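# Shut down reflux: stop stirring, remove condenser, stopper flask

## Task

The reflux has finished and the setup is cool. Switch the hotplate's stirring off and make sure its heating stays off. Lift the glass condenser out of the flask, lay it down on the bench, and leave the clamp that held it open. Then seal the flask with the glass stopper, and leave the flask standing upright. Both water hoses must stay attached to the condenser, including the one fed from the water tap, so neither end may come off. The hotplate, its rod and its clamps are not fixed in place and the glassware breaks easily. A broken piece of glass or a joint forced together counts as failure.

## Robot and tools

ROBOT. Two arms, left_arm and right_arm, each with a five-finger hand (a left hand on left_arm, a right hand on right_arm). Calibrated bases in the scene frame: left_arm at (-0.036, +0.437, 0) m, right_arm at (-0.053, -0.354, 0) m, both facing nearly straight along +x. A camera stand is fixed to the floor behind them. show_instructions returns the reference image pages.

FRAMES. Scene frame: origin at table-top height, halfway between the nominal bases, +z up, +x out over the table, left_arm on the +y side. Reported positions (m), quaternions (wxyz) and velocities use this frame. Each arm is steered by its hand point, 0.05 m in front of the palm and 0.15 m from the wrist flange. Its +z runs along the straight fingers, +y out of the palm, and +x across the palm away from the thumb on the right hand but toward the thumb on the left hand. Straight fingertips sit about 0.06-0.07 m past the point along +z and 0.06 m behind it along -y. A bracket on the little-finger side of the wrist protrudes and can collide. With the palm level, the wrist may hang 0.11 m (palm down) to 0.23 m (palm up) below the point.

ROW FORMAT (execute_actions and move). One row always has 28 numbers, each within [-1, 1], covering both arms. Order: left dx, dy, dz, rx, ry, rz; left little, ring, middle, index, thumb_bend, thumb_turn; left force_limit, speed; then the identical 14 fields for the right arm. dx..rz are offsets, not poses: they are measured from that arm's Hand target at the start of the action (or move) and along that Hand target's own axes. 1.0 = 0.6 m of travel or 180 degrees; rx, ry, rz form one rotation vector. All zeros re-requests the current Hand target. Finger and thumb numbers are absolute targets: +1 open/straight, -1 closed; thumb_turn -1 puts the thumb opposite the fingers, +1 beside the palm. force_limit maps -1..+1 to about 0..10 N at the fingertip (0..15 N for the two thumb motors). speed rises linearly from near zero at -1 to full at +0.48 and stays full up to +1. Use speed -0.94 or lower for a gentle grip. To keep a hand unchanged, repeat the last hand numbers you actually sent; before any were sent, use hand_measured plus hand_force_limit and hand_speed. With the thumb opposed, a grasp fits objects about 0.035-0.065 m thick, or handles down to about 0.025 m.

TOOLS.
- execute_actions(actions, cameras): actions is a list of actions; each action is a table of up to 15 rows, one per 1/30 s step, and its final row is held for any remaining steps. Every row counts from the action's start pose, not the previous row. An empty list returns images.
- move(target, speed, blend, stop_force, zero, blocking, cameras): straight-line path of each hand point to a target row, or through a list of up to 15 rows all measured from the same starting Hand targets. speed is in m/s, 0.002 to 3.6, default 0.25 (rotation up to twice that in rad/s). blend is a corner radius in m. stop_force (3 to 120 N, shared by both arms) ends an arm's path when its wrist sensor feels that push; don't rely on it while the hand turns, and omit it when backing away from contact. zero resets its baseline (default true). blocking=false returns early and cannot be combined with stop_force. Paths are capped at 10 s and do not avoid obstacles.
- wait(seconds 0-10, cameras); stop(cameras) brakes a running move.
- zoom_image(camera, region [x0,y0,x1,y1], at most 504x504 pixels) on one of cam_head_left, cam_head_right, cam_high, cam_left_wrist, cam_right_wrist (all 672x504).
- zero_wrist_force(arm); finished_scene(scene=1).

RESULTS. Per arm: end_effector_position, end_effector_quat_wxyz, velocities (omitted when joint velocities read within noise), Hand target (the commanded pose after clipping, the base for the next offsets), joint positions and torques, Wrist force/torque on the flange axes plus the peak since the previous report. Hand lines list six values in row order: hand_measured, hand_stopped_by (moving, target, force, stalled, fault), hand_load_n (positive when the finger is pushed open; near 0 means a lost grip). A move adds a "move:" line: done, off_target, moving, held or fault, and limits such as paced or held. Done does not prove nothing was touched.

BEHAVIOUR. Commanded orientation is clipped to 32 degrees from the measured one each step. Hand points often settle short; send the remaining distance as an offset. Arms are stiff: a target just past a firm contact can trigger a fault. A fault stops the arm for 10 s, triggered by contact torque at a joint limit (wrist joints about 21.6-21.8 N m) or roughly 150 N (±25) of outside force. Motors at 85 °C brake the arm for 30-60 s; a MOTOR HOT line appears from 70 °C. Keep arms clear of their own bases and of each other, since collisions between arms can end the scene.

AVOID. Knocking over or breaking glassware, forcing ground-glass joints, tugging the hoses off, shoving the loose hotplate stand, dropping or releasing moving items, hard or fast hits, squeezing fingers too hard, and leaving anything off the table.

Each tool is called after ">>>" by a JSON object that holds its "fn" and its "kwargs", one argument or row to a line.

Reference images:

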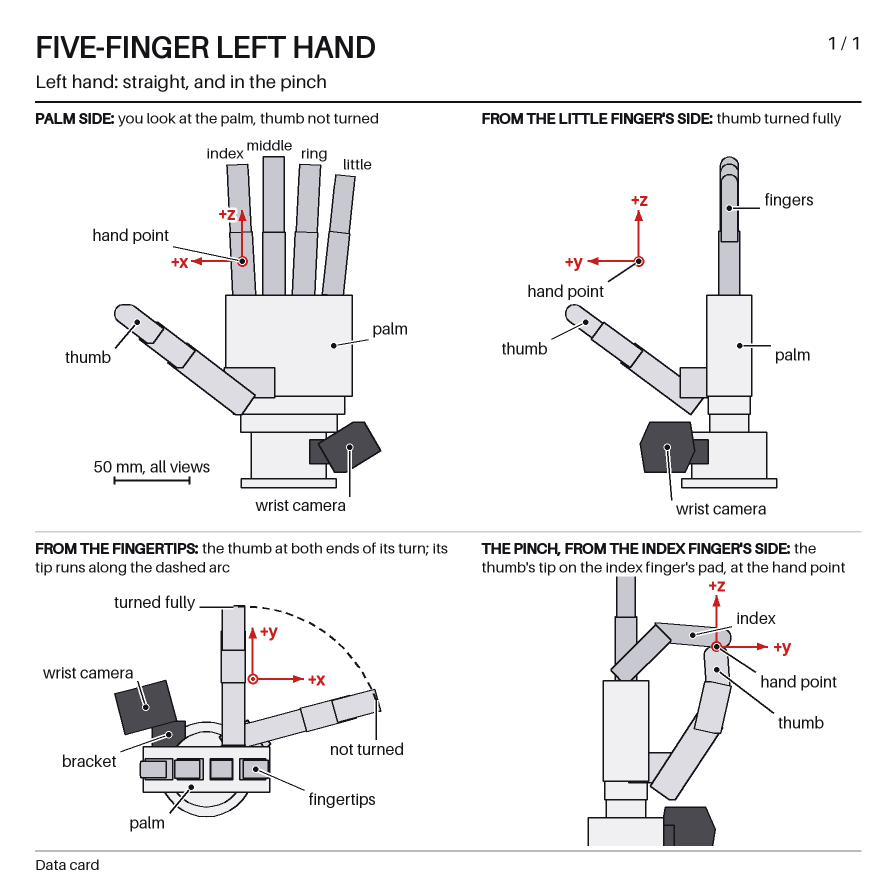

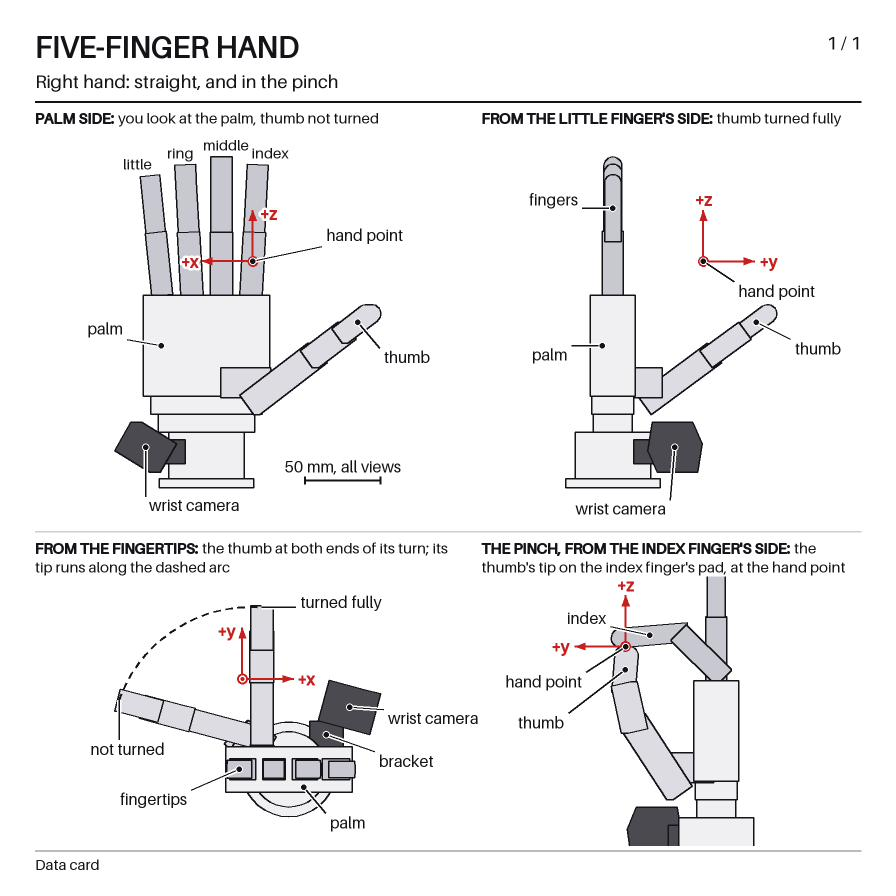

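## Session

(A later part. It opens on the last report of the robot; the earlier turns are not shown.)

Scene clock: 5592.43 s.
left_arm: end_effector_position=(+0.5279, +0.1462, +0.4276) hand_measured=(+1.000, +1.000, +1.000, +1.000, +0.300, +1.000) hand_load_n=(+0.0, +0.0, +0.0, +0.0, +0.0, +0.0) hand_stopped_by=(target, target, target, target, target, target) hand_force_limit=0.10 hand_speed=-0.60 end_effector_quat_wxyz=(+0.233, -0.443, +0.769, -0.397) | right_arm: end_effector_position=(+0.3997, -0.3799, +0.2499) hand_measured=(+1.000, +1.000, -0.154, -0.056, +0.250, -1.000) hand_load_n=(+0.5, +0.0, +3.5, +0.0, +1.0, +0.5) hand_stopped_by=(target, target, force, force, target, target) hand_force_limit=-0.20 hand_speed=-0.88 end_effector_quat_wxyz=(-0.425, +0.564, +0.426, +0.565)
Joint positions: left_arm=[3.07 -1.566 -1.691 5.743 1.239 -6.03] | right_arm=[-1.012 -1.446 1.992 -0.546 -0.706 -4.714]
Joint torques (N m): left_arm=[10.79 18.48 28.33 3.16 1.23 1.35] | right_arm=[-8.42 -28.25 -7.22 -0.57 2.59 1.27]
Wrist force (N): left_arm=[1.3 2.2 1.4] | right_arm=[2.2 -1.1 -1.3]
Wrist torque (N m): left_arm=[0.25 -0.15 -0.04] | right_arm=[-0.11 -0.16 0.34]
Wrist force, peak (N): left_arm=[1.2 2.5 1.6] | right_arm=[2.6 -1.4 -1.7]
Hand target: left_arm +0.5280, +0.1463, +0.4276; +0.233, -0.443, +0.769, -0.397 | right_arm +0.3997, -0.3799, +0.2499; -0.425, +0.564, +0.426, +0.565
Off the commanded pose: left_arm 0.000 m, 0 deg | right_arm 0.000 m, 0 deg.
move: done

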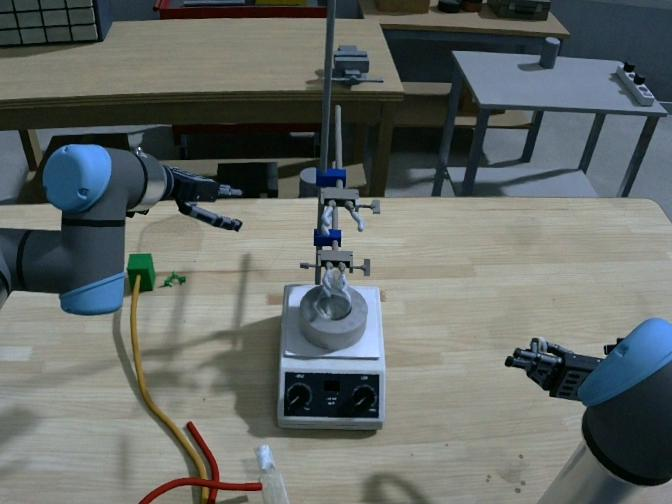

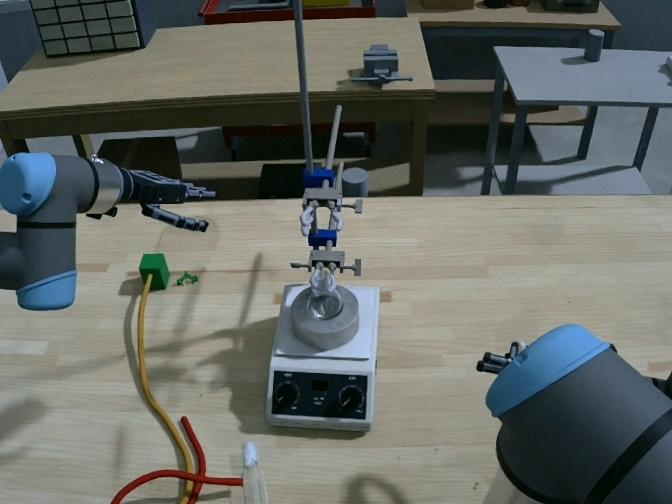

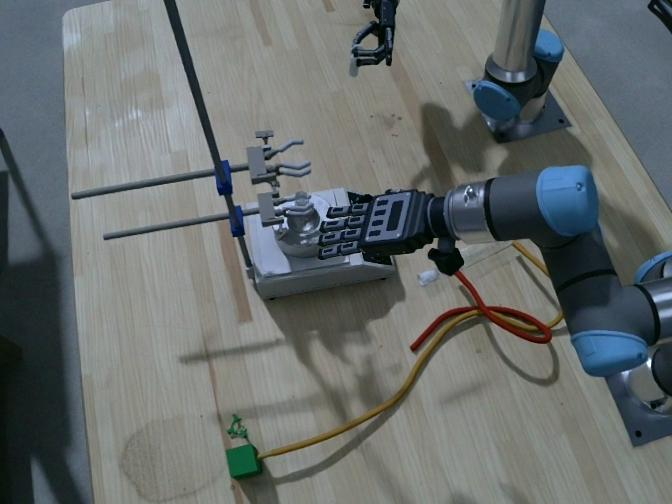

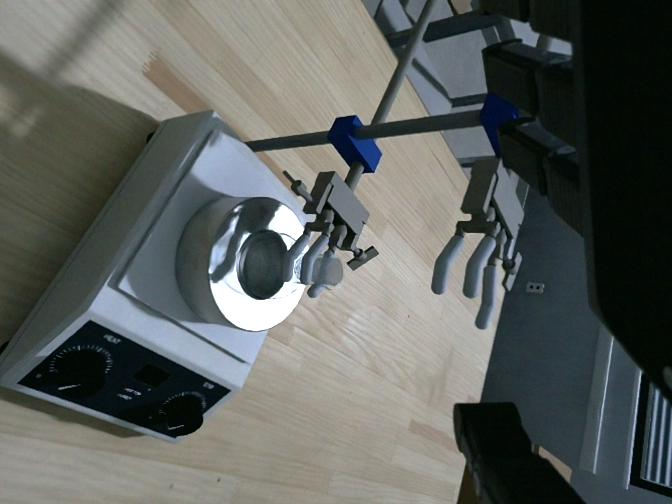

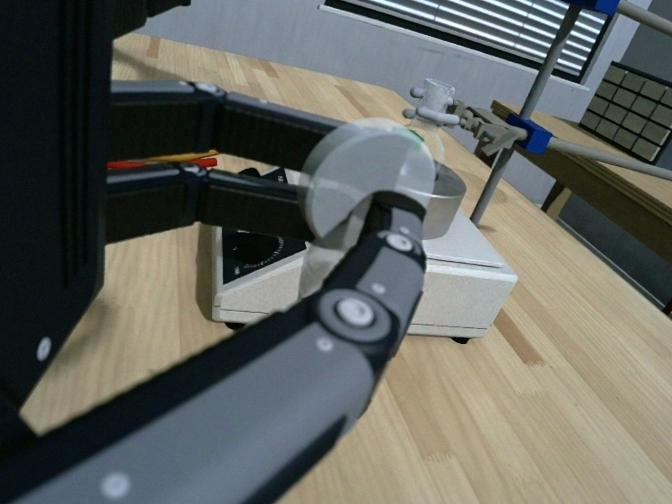

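>>> {"fn": "move", "kwargs": {
  "target": [0,0,0,0,0,0,1,1,1,1,0.3,1,0.1,-0.6,0.1,0.0105,0.5558,0.0889,0,0,1,1,-0.4,-0.25,0.25,-1,-0.2,-0.88],
  "speed": 0.12,
  "cameras": ["all"]
}}

>>> {"fn": "zoom_image", "kwargs": {
  "camera": "cam_left_wrist",
  "region": [200, 200, 520, 440]
}}

>>> {"fn": "zoom_image", "kwargs": {
  "camera": "cam_right_wrist",
  "region": [240, 60, 560, 300]
}}

Scene clock: 5652.20 s.
left_arm: end_effector_position=(+0.5280, +0.1463, +0.4276) hand_measured=(+1.000, +1.000, +1.000, +1.000, +0.300, +1.000) hand_load_n=(+0.0, +0.0, +0.0, +0.0, +0.0, +0.0) hand_stopped_by=(target, target, target, target, target, target) hand_force_limit=0.10 hand_speed=-0.60 end_effector_quat_wxyz=(+0.233, -0.443, +0.769, -0.397) | right_arm: end_effector_position=(+0.4976, -0.0611, +0.3099) hand_measured=(+1.000, +1.000, -0.154, -0.056, +0.250, -1.000) hand_load_n=(+0.0, +0.0, +3.5, +0.5, +1.0, +0.5) hand_stopped_by=(target, target, force, force, target, target) hand_force_limit=-0.20 hand_speed=-0.88 end_effector_quat_wxyz=(+0.499, -0.500, -0.500, -0.500)
Joint positions: left_arm=[3.07 -1.566 -1.691 5.743 1.239 -6.03] | right_arm=[-0.215 -1.322 1.67 -0.351 -0.187 -4.712]
Joint torques (N m): left_arm=[12.53 17.95 37.84 0.01 1.18 -2.07] | right_arm=[7.35 -33.92 -17.44 -1.26 -1.35 0.67]
Wrist force (N): left_arm=[1.2 2.4 1.3] | right_arm=[2.1 -1.4 -1.1]
Wrist torque (N m): left_arm=[0.28 -0.14 -0.04] | right_arm=[-0.19 -0.14 0.37]
Wrist force, peak (N): left_arm=[1.3 2.6 1.4] | right_arm=[2.1 -1.3 -2.4]
Hand target: left_arm +0.5280, +0.1463, +0.4276; +0.233, -0.443, +0.769, -0.397 | right_arm +0.4976, -0.0610, +0.3100; +0.499, -0.500, -0.501, -0.500
Off the commanded pose: left_arm 0.000 m, 0 deg | right_arm 0.000 m, 0 deg.
move: done

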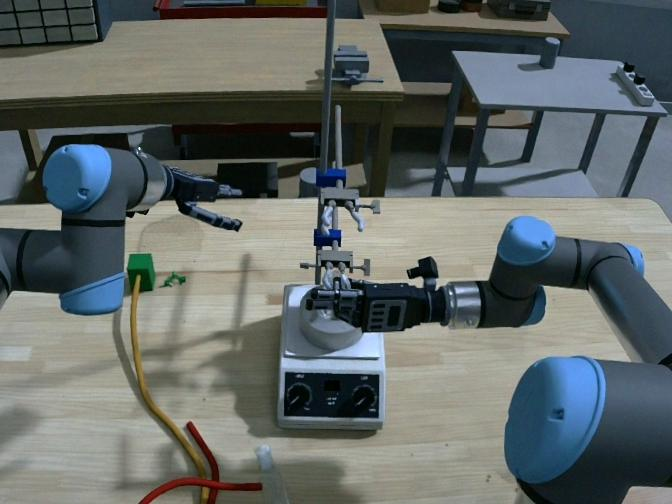

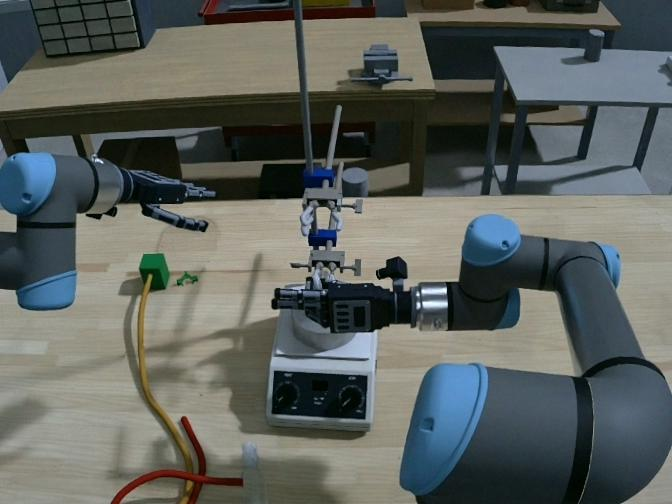

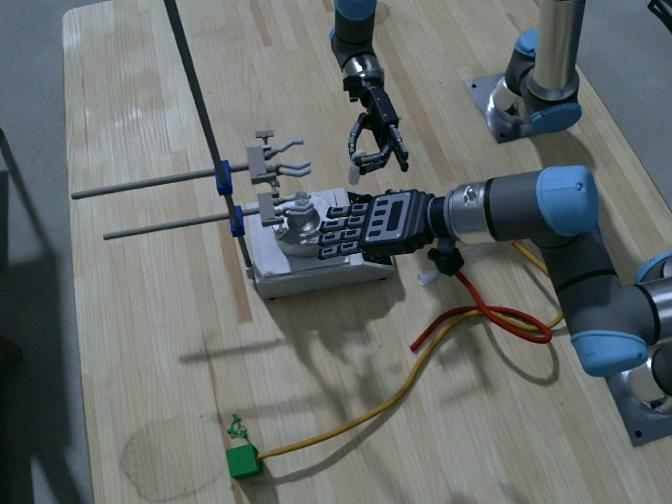

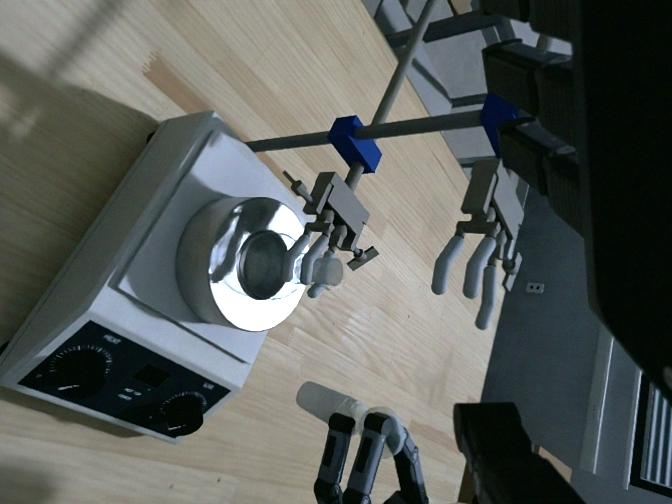

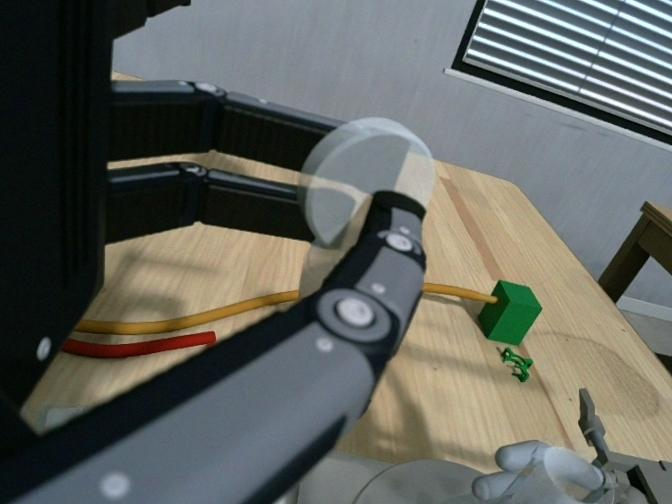

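Scaled by 1.575 from the camera's 672x504 image, which has a finer 960x720 frame.

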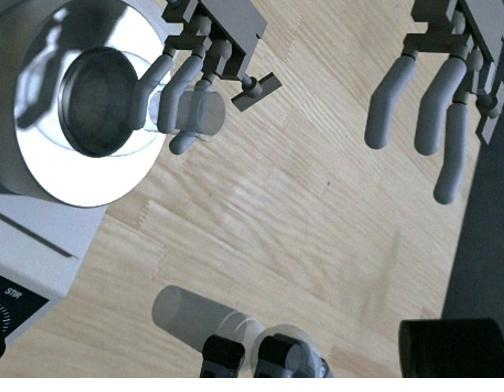

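Scaled by 1.575 from the camera's 672x504 image, which has a finer 960x720 frame.

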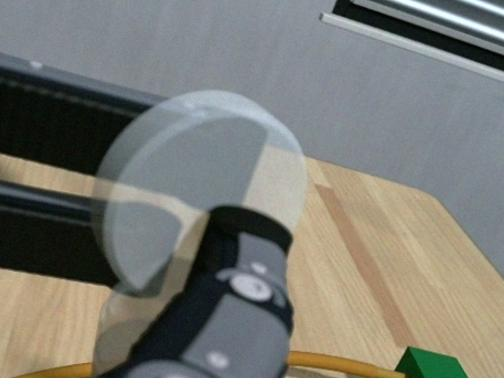

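>>> {"fn": "zoom_image", "kwargs": {
  "camera": "cam_left_wrist",
  "region": [280, 360, 430, 470]
}}

>>> {"fn": "zoom_image", "kwargs": {
  "camera": "cam_left_wrist",
  "region": [170, 170, 380, 340]
}}

Scaled by 3.360 from the camera's 672x504 image, which has a finer 960x720 frame.

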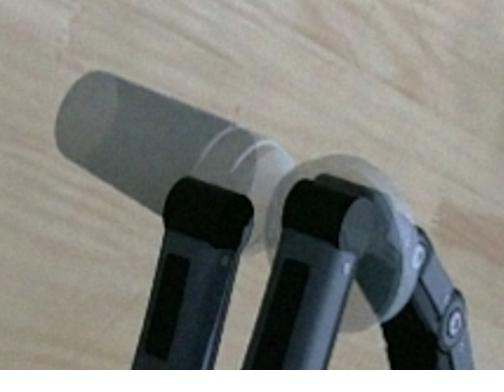

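Scaled by 2.400 from the camera's 672x504 image, which has a finer 960x720 frame.

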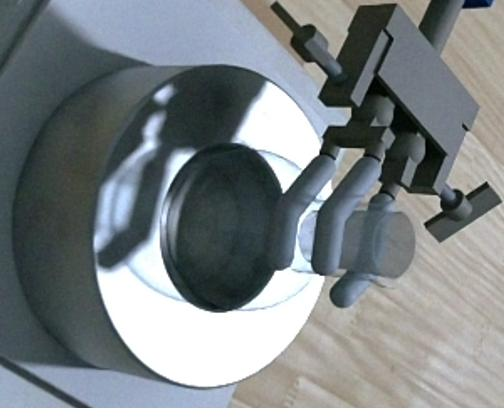

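>>> {"fn": "move", "kwargs": {
  "target": [0,0,0,0,0,0,1,1,1,1,0.3,1,0.1,-0.6,0,0,0,0,0,0.0417,1,1,-0.4,-0.25,0.25,-1,-0.2,-0.88],
  "speed": 0.12,
  "cameras": ["all"]
}}

>>> {"fn": "zoom_image", "kwargs": {
  "camera": "cam_left_wrist",
  "region": [280, 360, 430, 470]
}}

>>> {"fn": "zoom_image", "kwargs": {
  "camera": "cam_high",
  "region": [320, 120, 420, 220]
}}

Scene clock: 5694.97 s.
left_arm: end_effector_position=(+0.5280, +0.1463, +0.4276) hand_measured=(+1.000, +1.000, +1.000, +1.000, +0.300, +1.000) hand_load_n=(+0.0, +0.0, -0.5, +0.0, +0.0, +0.0) hand_stopped_by=(target, target, target, target, target, target) hand_force_limit=0.10 hand_speed=-0.60 end_effector_quat_wxyz=(+0.233, -0.443, +0.769, -0.397) | right_arm: end_effector_position=(+0.4977, -0.0610, +0.3100) hand_measured=(+1.000, +1.000, -0.154, -0.056, +0.250, -1.000) hand_load_n=(+0.0, +0.0, +3.5, +0.5, +1.0, +0.5) hand_stopped_by=(target, target, force, force, target, target) hand_force_limit=-0.20 hand_speed=-0.88 end_effector_quat_wxyz=(+0.531, -0.531, -0.467, -0.467)
Joint positions: left_arm=[3.07 -1.566 -1.691 5.743 1.239 -6.03] | right_arm=[-0.213 -1.317 1.644 -0.329 -0.185 -4.581]
Joint torques (N m): left_arm=[11.76 18.04 37.99 0.58 0.92 -2.19] | right_arm=[6.21 -37.08 -10.07 1.22 2.46 -1.05]
Wrist force (N): left_arm=[1.2 2.3 1.2] | right_arm=[2.8 -1.5 -1.0]
Wrist torque (N m): left_arm=[0.26 -0.14 -0.04] | right_arm=[-0.22 -0.24 0.35]
Wrist force, peak (N): left_arm=[1.2 2.6 1.3] | right_arm=[3.0 -1.3 -1.5]
Hand target: left_arm +0.5280, +0.1463, +0.4276; +0.233, -0.443, +0.769, -0.397 | right_arm +0.4976, -0.0610, +0.3100; +0.531, -0.531, -0.467, -0.467
Off the commanded pose: left_arm 0.000 m, 0 deg | right_arm 0.000 m, 0 deg.
move: done

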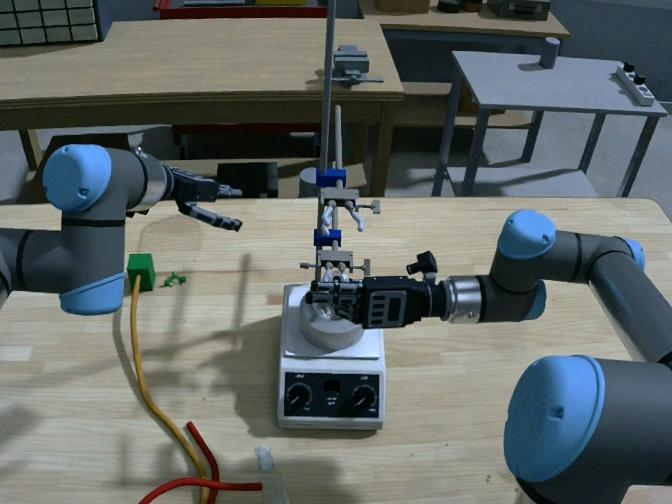

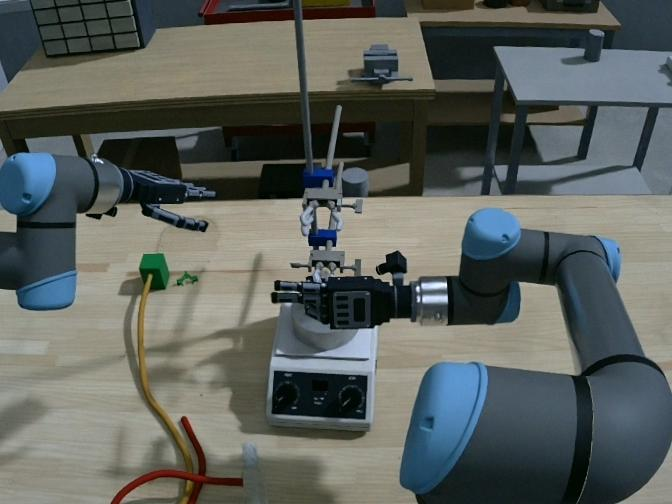

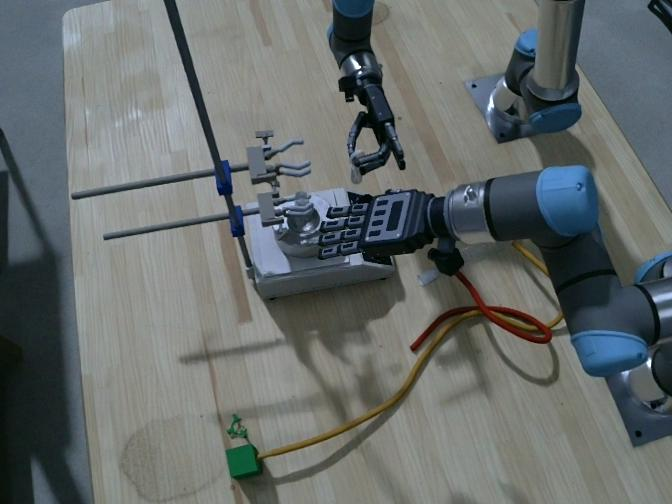

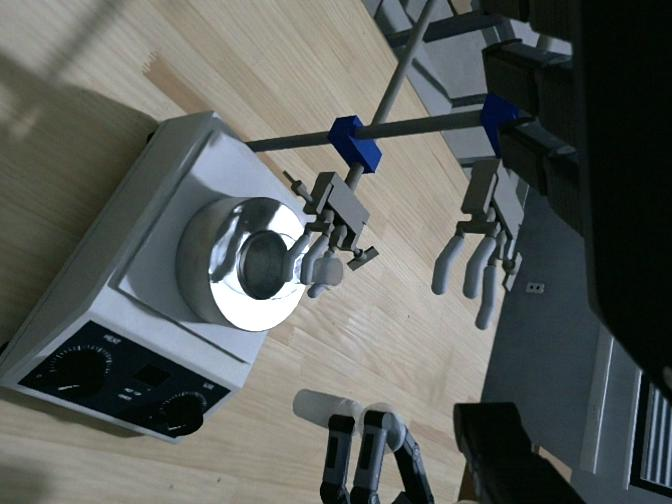

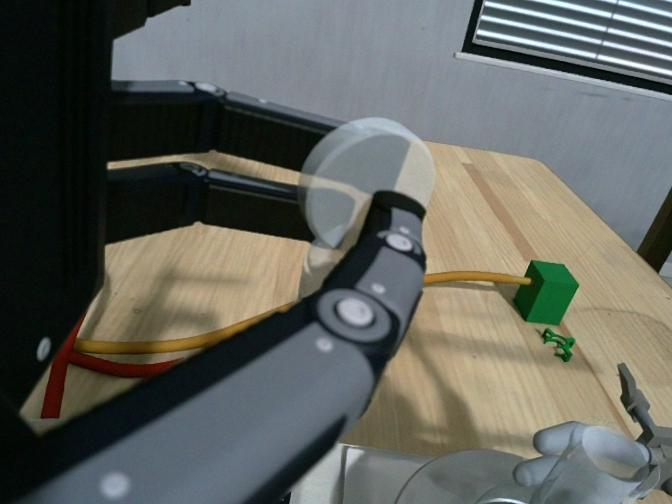

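Scaled by 3.360 from the camera's 672x504 image, which has a finer 960x720 frame.

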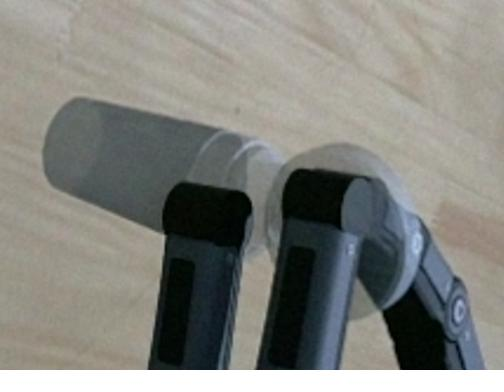

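Scaled by 5.040 from the camera's 672x504 image, which has a finer 960x720 frame.

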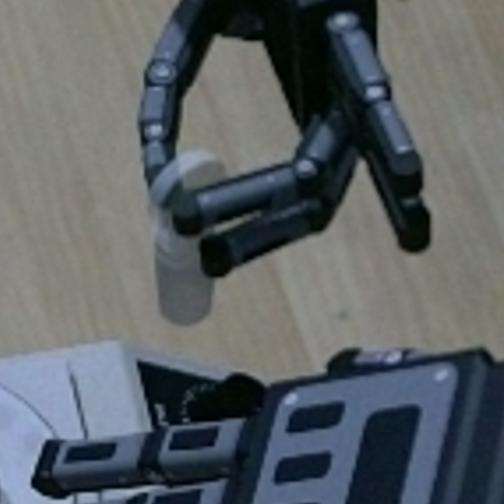

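>>> {"fn": "move", "kwargs": {
  "target": [0,0,0,0,0,0,1,1,1,1,0.3,1,0.1,-0.6,0.0017,0.1147,0,0,0,0,1,1,-0.4,-0.25,0.25,-1,-0.2,-0.88],
  "speed": 0.05,
  "stop_force": 6,
  "cameras": ["all"]
}}

>>> {"fn": "zoom_image", "kwargs": {
  "camera": "cam_left_wrist",
  "region": [230, 180, 470, 360]
}}

>>> {"fn": "zoom_image", "kwargs": {
  "camera": "cam_high",
  "region": [230, 110, 350, 230]
}}

>>> {"fn": "zoom_image", "kwargs": {
  "camera": "cam_right_wrist",
  "region": [240, 60, 620, 360]
}}

Scene clock: 5709.47 s.
left_arm: end_effector_position=(+0.5280, +0.1463, +0.4276) hand_measured=(+1.000, +1.000, +1.000, +1.000, +0.300, +1.000) hand_load_n=(+0.0, +0.0, -0.5, +0.0, +0.0, +0.0) hand_stopped_by=(target, target, target, target, target, target) hand_force_limit=0.10 hand_speed=-0.60 end_effector_quat_wxyz=(+0.233, -0.443, +0.769, -0.397) | right_arm: end_effector_position=(+0.5660, -0.0610, +0.3021) hand_measured=(+1.000, +1.000, -0.154, -0.056, +0.250, -1.000) hand_load_n=(+0.0, +0.0, +3.5, +0.0, +1.0, +0.5) hand_stopped_by=(target, target, force, force, target, target) hand_force_limit=-0.20 hand_speed=-0.88 end_effector_quat_wxyz=(+0.531, -0.531, -0.467, -0.467)
Joint positions: left_arm=[3.07 -1.566 -1.691 5.743 1.239 -6.03] | right_arm=[-0.19 -1.153 1.44 -0.289 -0.162 -4.58]
Joint torques (N m): left_arm=[11.33 19.66 35.98 1.19 0.91 -1.87] | right_arm=[-8.09 -43.56 -10.83 -1.25 -2.38 1.29]
Wrist force (N): left_arm=[1.3 2.1 1.4] | right_arm=[2.8 -1.5 -1.4]
Wrist torque (N m): left_arm=[0.23 -0.15 -0.03] | right_arm=[-0.18 -0.21 0.35]
Wrist force, peak (N): left_arm=[1.4 2.4 1.4] | right_arm=[3.0 -1.5 -1.3]
Hand target: left_arm +0.5280, +0.1463, +0.4276; +0.233, -0.443, +0.769, -0.397 | right_arm +0.5660, -0.0610, +0.3021; +0.531, -0.531, -0.467, -0.467
Off the commanded pose: left_arm 0.000 m, 0 deg | right_arm 0.000 m, 0 deg.
move: done

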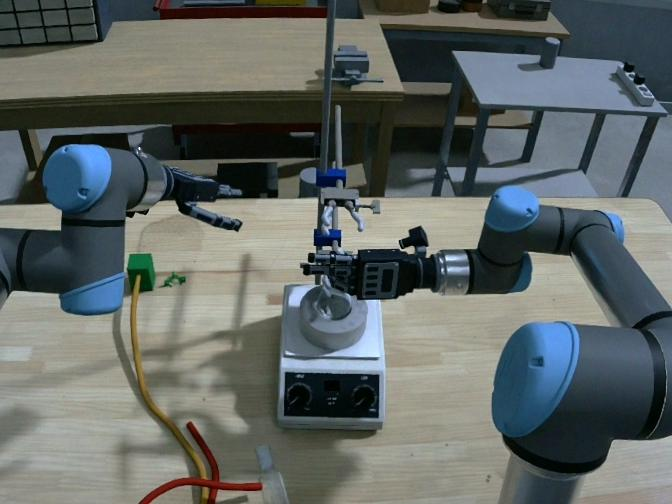

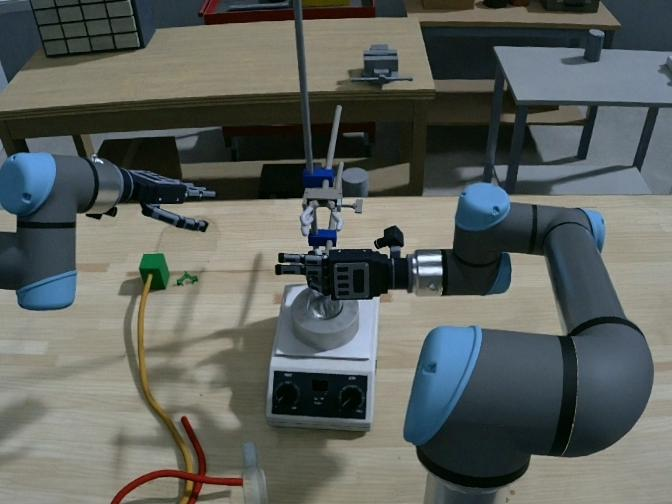

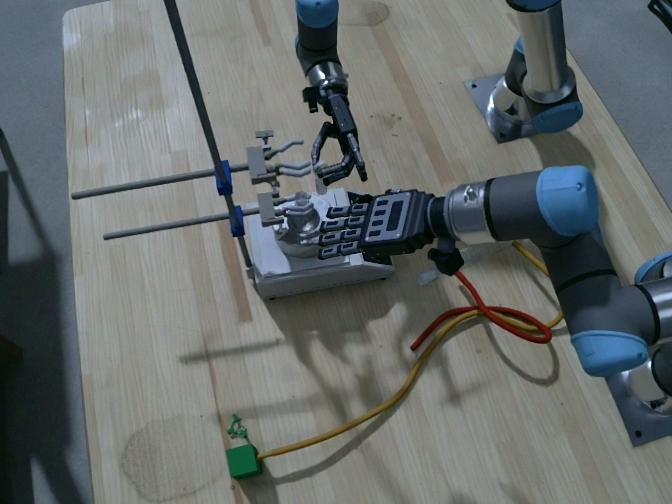

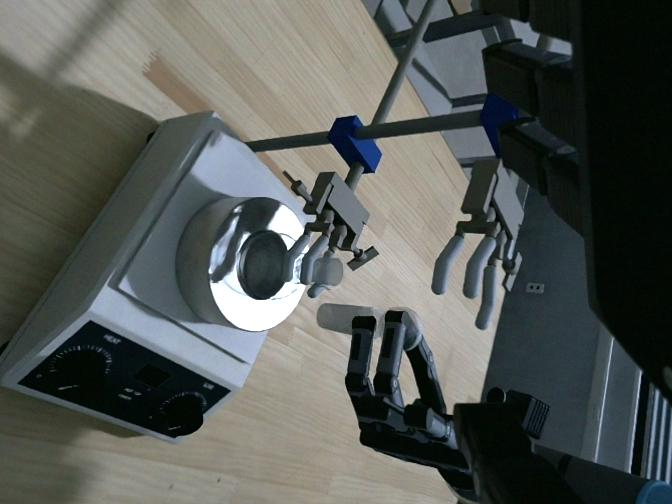

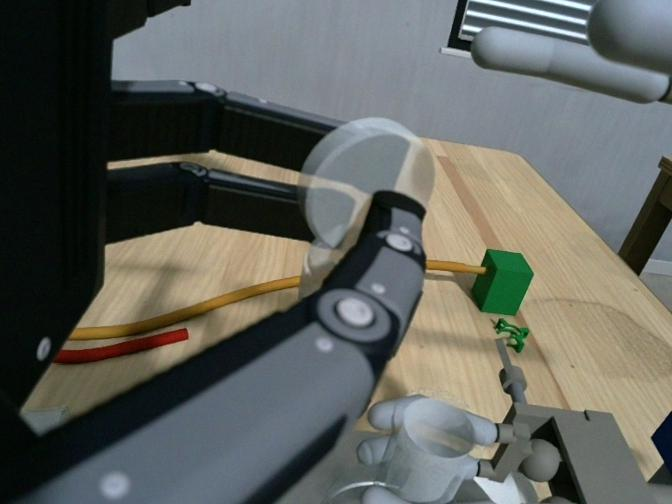

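Scaled by 2.100 from the camera's 672x504 image, which has a finer 960x720 frame.

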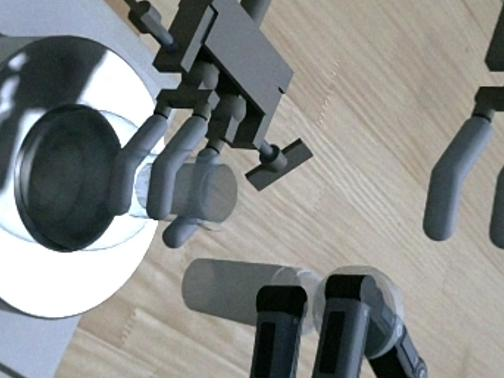

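Scaled by 4.200 from the camera's 672x504 image, which has a finer 960x720 frame.

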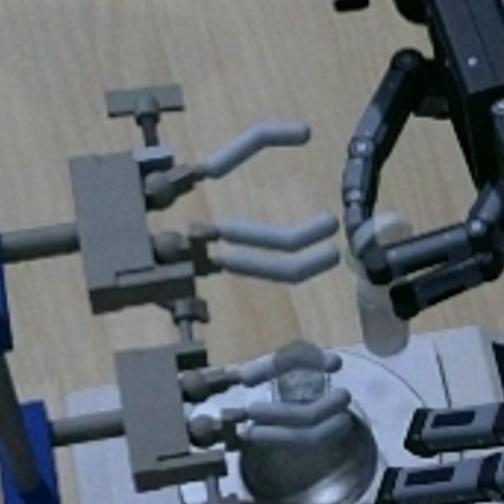

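Scaled by 1.326 from the camera's 672x504 image, which has a finer 960x720 frame.

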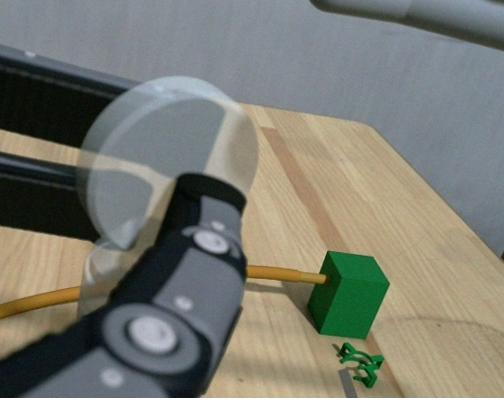

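>>> {"fn": "move", "kwargs": {
  "target": [0,0,0,0,0,0,1,1,1,1,0.3,1,0.1,-0.6,0.0061,0.0463,0,0,0,0,1,1,-0.4,-0.25,0.25,-1,-0.2,-0.88],
  "speed": 0.03,
  "stop_force": 4,
  "cameras": ["cam_high", "cam_left_wrist", "cam_right_wrist"]
}}

>>> {"fn": "zoom_image", "kwargs": {
  "camera": "cam_left_wrist",
  "region": [280, 220, 430, 350]
}}

>>> {"fn": "zoom_image", "kwargs": {
  "camera": "cam_high",
  "region": [270, 140, 350, 220]
}}

>>> {"fn": "zoom_image", "kwargs": {
  "camera": "cam_right_wrist",
  "region": [240, 60, 620, 400]
}}

Scene clock: 5738.60 s.
left_arm: end_effector_position=(+0.5280, +0.1463, +0.4276) hand_measured=(+1.000, +1.000, +1.000, +1.000, +0.300, +1.000) hand_load_n=(+0.0, +0.0, +0.0, +0.0, +0.0, -0.5) hand_stopped_by=(target, target, target, target, target, target) hand_force_limit=0.10 hand_speed=-0.60 end_effector_quat_wxyz=(+0.233, -0.443, +0.769, -0.397) | right_arm: end_effector_position=(+0.5940, -0.0610, +0.3022) hand_measured=(+1.000, +1.000, -0.154, -0.056, +0.250, -1.000) hand_load_n=(+0.0, +0.0, +3.5, +0.5, +0.5, +0.5) hand_stopped_by=(target, target, force, force, target, target) hand_force_limit=-0.20 hand_speed=-0.88 end_effector_quat_wxyz=(+0.531, -0.531, -0.467, -0.467)
Joint positions: left_arm=[3.07 -1.566 -1.691 5.743 1.239 -6.03] | right_arm=[-0.182 -1.087 1.341 -0.257 -0.155 -4.58]
Joint torques (N m): left_arm=[11.31 18.31 35.09 1.67 0.6 -1.82] | right_arm=[-7.37 -46.31 -10.66 -1.24 -2.39 1.4]
Wrist force (N): left_arm=[1.2 2.2 1.3] | right_arm=[2.4 -1.0 -1.1]
Wrist torque (N m): left_arm=[0.25 -0.13 -0.03] | right_arm=[-0.12 -0.18 0.34]
Wrist force, peak (N): left_arm=[1.4 2.5 1.4] | right_arm=[2.9 -1.5 -1.2]
Hand target: left_arm +0.5280, +0.1463, +0.4276; +0.233, -0.443, +0.769, -0.397 | right_arm +0.5940, -0.0610, +0.3022; +0.531, -0.531, -0.467, -0.467
Off the commanded pose: left_arm 0.000 m, 0 deg | right_arm 0.000 m, 0 deg.
move: done
Images, in order (width x height): cam_high 672x504, cam_left_wrist 672x504, cam_right_wrist 672x504.

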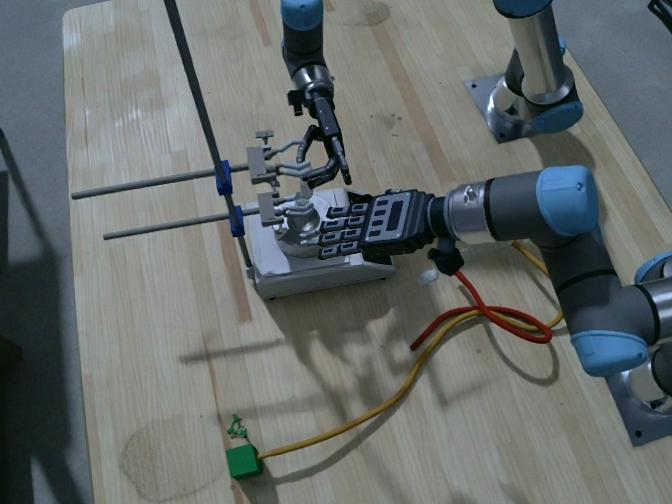

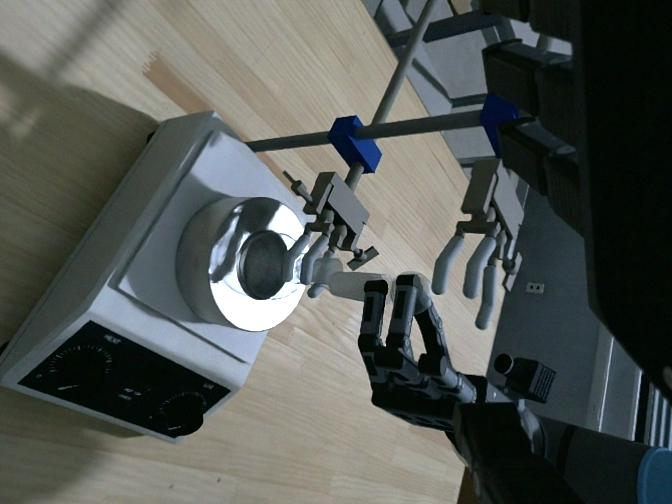

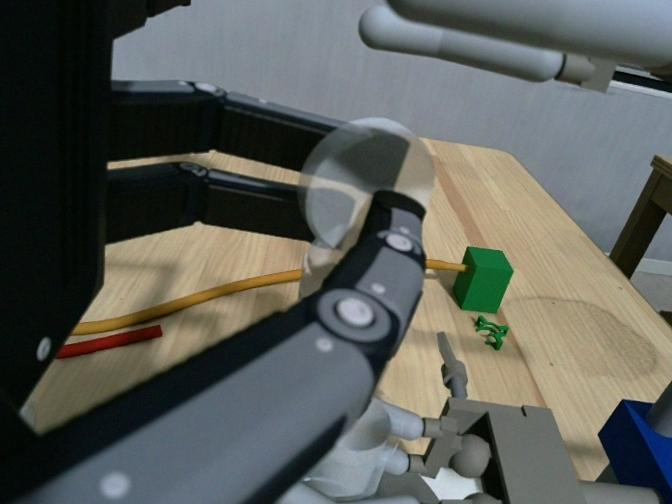

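Scaled by 3.360 from the camera's 672x504 image, which has a finer 960x720 frame.

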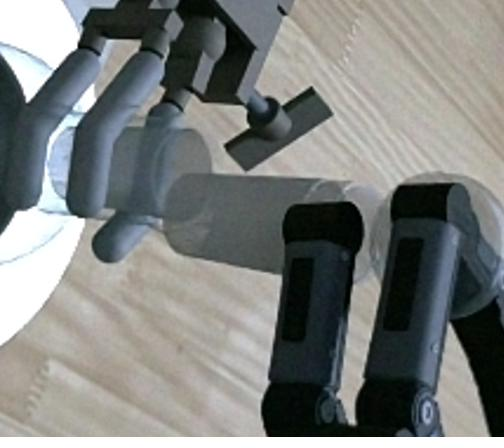

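Scaled by 6.300 from the camera's 672x504 image, which has a finer 960x720 frame.

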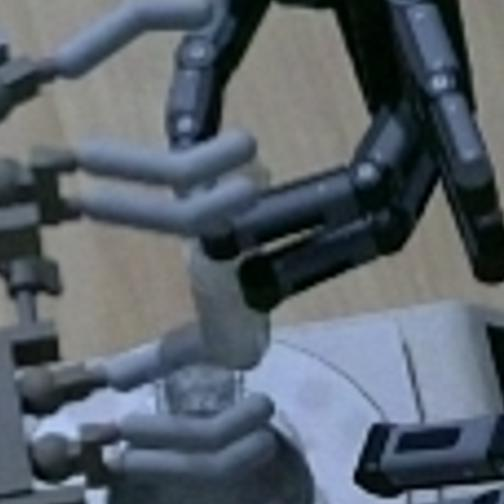

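Scaled by 1.326 from the camera's 672x504 image, which has a finer 960x720 frame.

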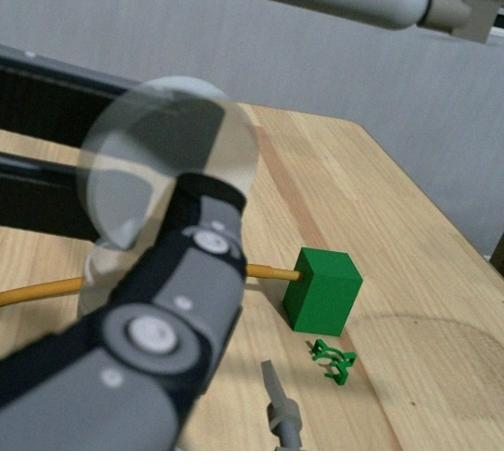

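>>> {"fn": "zoom_image", "kwargs": {
  "camera": "cam_right_wrist",
  "region": [270, 370, 450, 504]
}}

Scaled by 2.800 from the camera's 672x504 image, which has a finer 960x720 frame.

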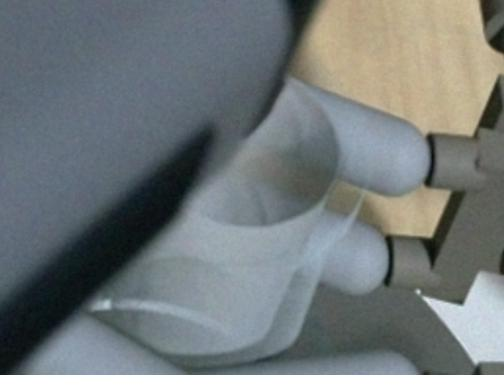

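>>> {"fn": "move", "kwargs": {
  "target": [0,0,0,0,0,0,1,1,1,1,0.3,1,0.1,-0.6,0.0025,0.0193,-0.01,0,0,0,1,1,-0.4,-0.25,0.25,-1,-0.2,-0.88],
  "speed": 0.03,
  "stop_force": 4,
  "cameras": ["cam_high", "cam_left_wrist", "cam_right_wrist"]
}}

>>> {"fn": "zoom_image", "kwargs": {
  "camera": "cam_left_wrist",
  "region": [280, 220, 430, 350]
}}

>>> {"fn": "zoom_image", "kwargs": {
  "camera": "cam_high",
  "region": [270, 140, 350, 220]
}}

>>> {"fn": "zoom_image", "kwargs": {
  "camera": "cam_right_wrist",
  "region": [270, 370, 450, 504]
}}

Scene clock: 5792.87 s.
left_arm: end_effector_position=(+0.5280, +0.1463, +0.4276) hand_measured=(+1.000, +1.000, +1.000, +1.000, +0.300, +1.000) hand_load_n=(+0.0, +0.0, +0.0, +0.0, -0.5, +0.0) hand_stopped_by=(target, target, target, target, target, target) hand_force_limit=0.10 hand_speed=-0.60 end_effector_quat_wxyz=(+0.233, -0.443, +0.769, -0.397) | right_arm: end_effector_position=(+0.6057, -0.0670, +0.3021) hand_measured=(+1.000, +1.000, -0.154, -0.056, +0.250, -1.000) hand_load_n=(+0.0, +0.0, +3.5, +0.5, +1.0, +0.5) hand_stopped_by=(target, target, force, force, target, target) hand_force_limit=-0.20 hand_speed=-0.88 end_effector_quat_wxyz=(+0.531, -0.531, -0.467, -0.467)
Joint positions: left_arm=[3.07 -1.566 -1.691 5.743 1.239 -6.03] | right_arm=[-0.189 -1.06 1.299 -0.242 -0.162 -4.58]
Joint torques (N m): left_arm=[10.92 18.66 33.74 2.08 0.5 -1.97] | right_arm=[8.45 -47.77 -10.8 -1.25 2.58 1.35]
Wrist force (N): left_arm=[1.4 2.4 1.2] | right_arm=[2.5 -1.2 -1.4]
Wrist torque (N m): left_arm=[0.28 -0.17 -0.03] | right_arm=[-0.14 -0.17 0.33]
Wrist force, peak (N): left_arm=[1.2 2.6 1.5] | right_arm=[2.7 -1.6 -1.4]
Hand target: left_arm +0.5280, +0.1463, +0.4276; +0.233, -0.443, +0.769, -0.397 | right_arm +0.6057, -0.0670, +0.3021; +0.531, -0.531, -0.467, -0.467
Off the commanded pose: left_arm 0.000 m, 0 deg | right_arm 0.000 m, 0 deg.
move: done
Images, in order (width x height): cam_high 672x504, cam_left_wrist 672x504, cam_right_wrist 672x504.

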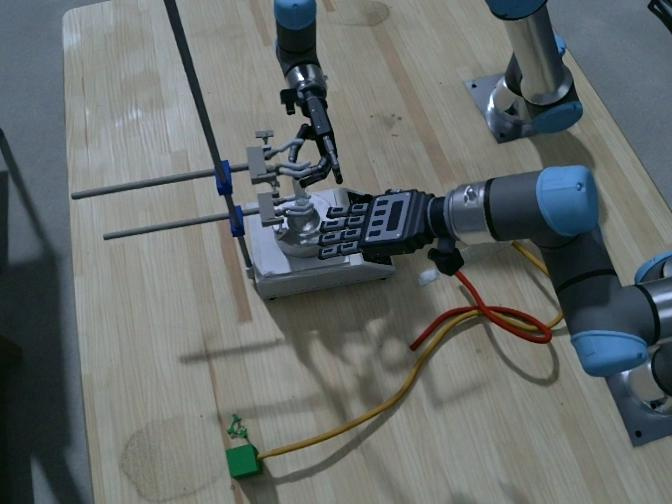

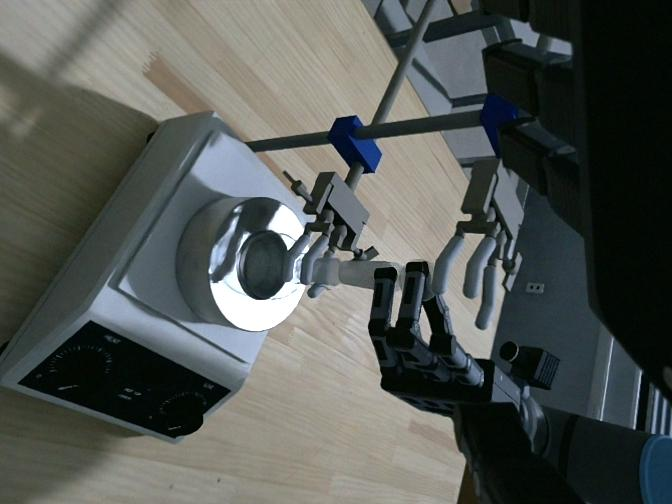

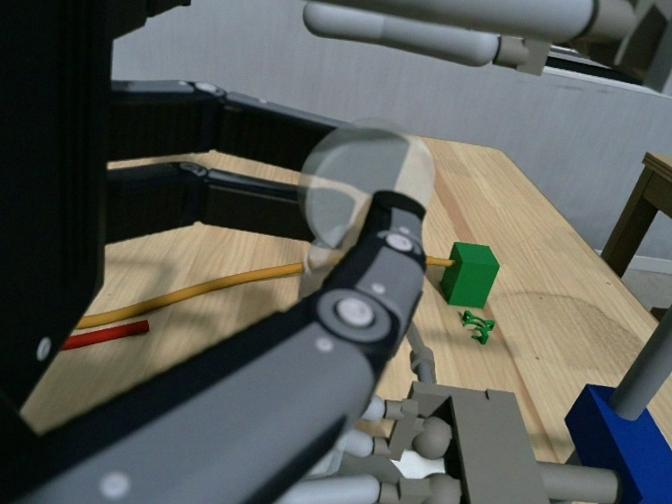

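Scaled by 3.360 from the camera's 672x504 image, which has a finer 960x720 frame.

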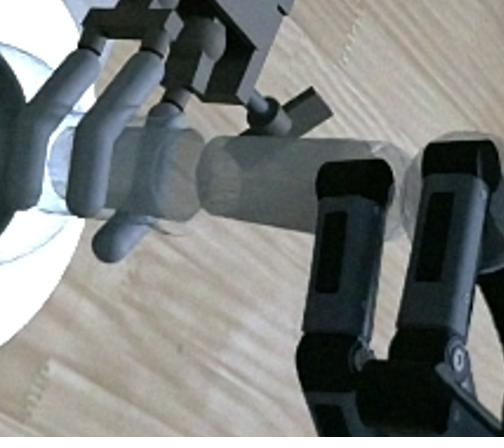

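Scaled by 6.300 from the camera's 672x504 image, which has a finer 960x720 frame.

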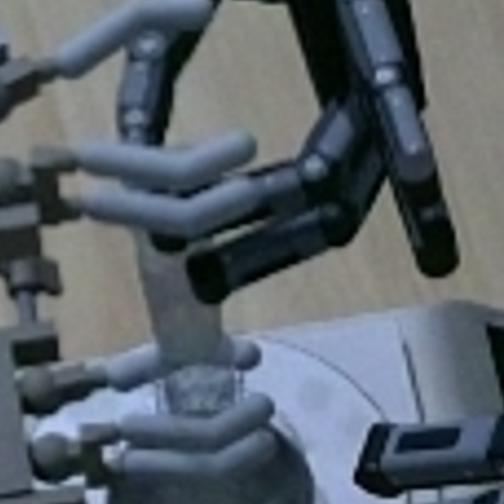

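Scaled by 2.800 from the camera's 672x504 image, which has a finer 960x720 frame.

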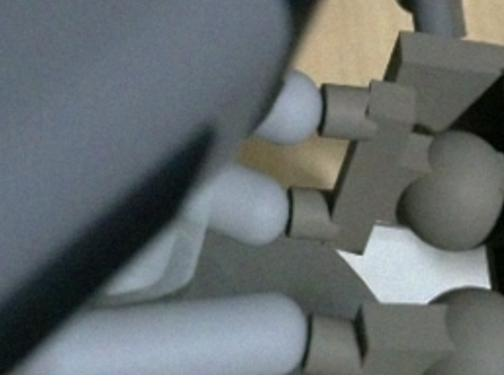

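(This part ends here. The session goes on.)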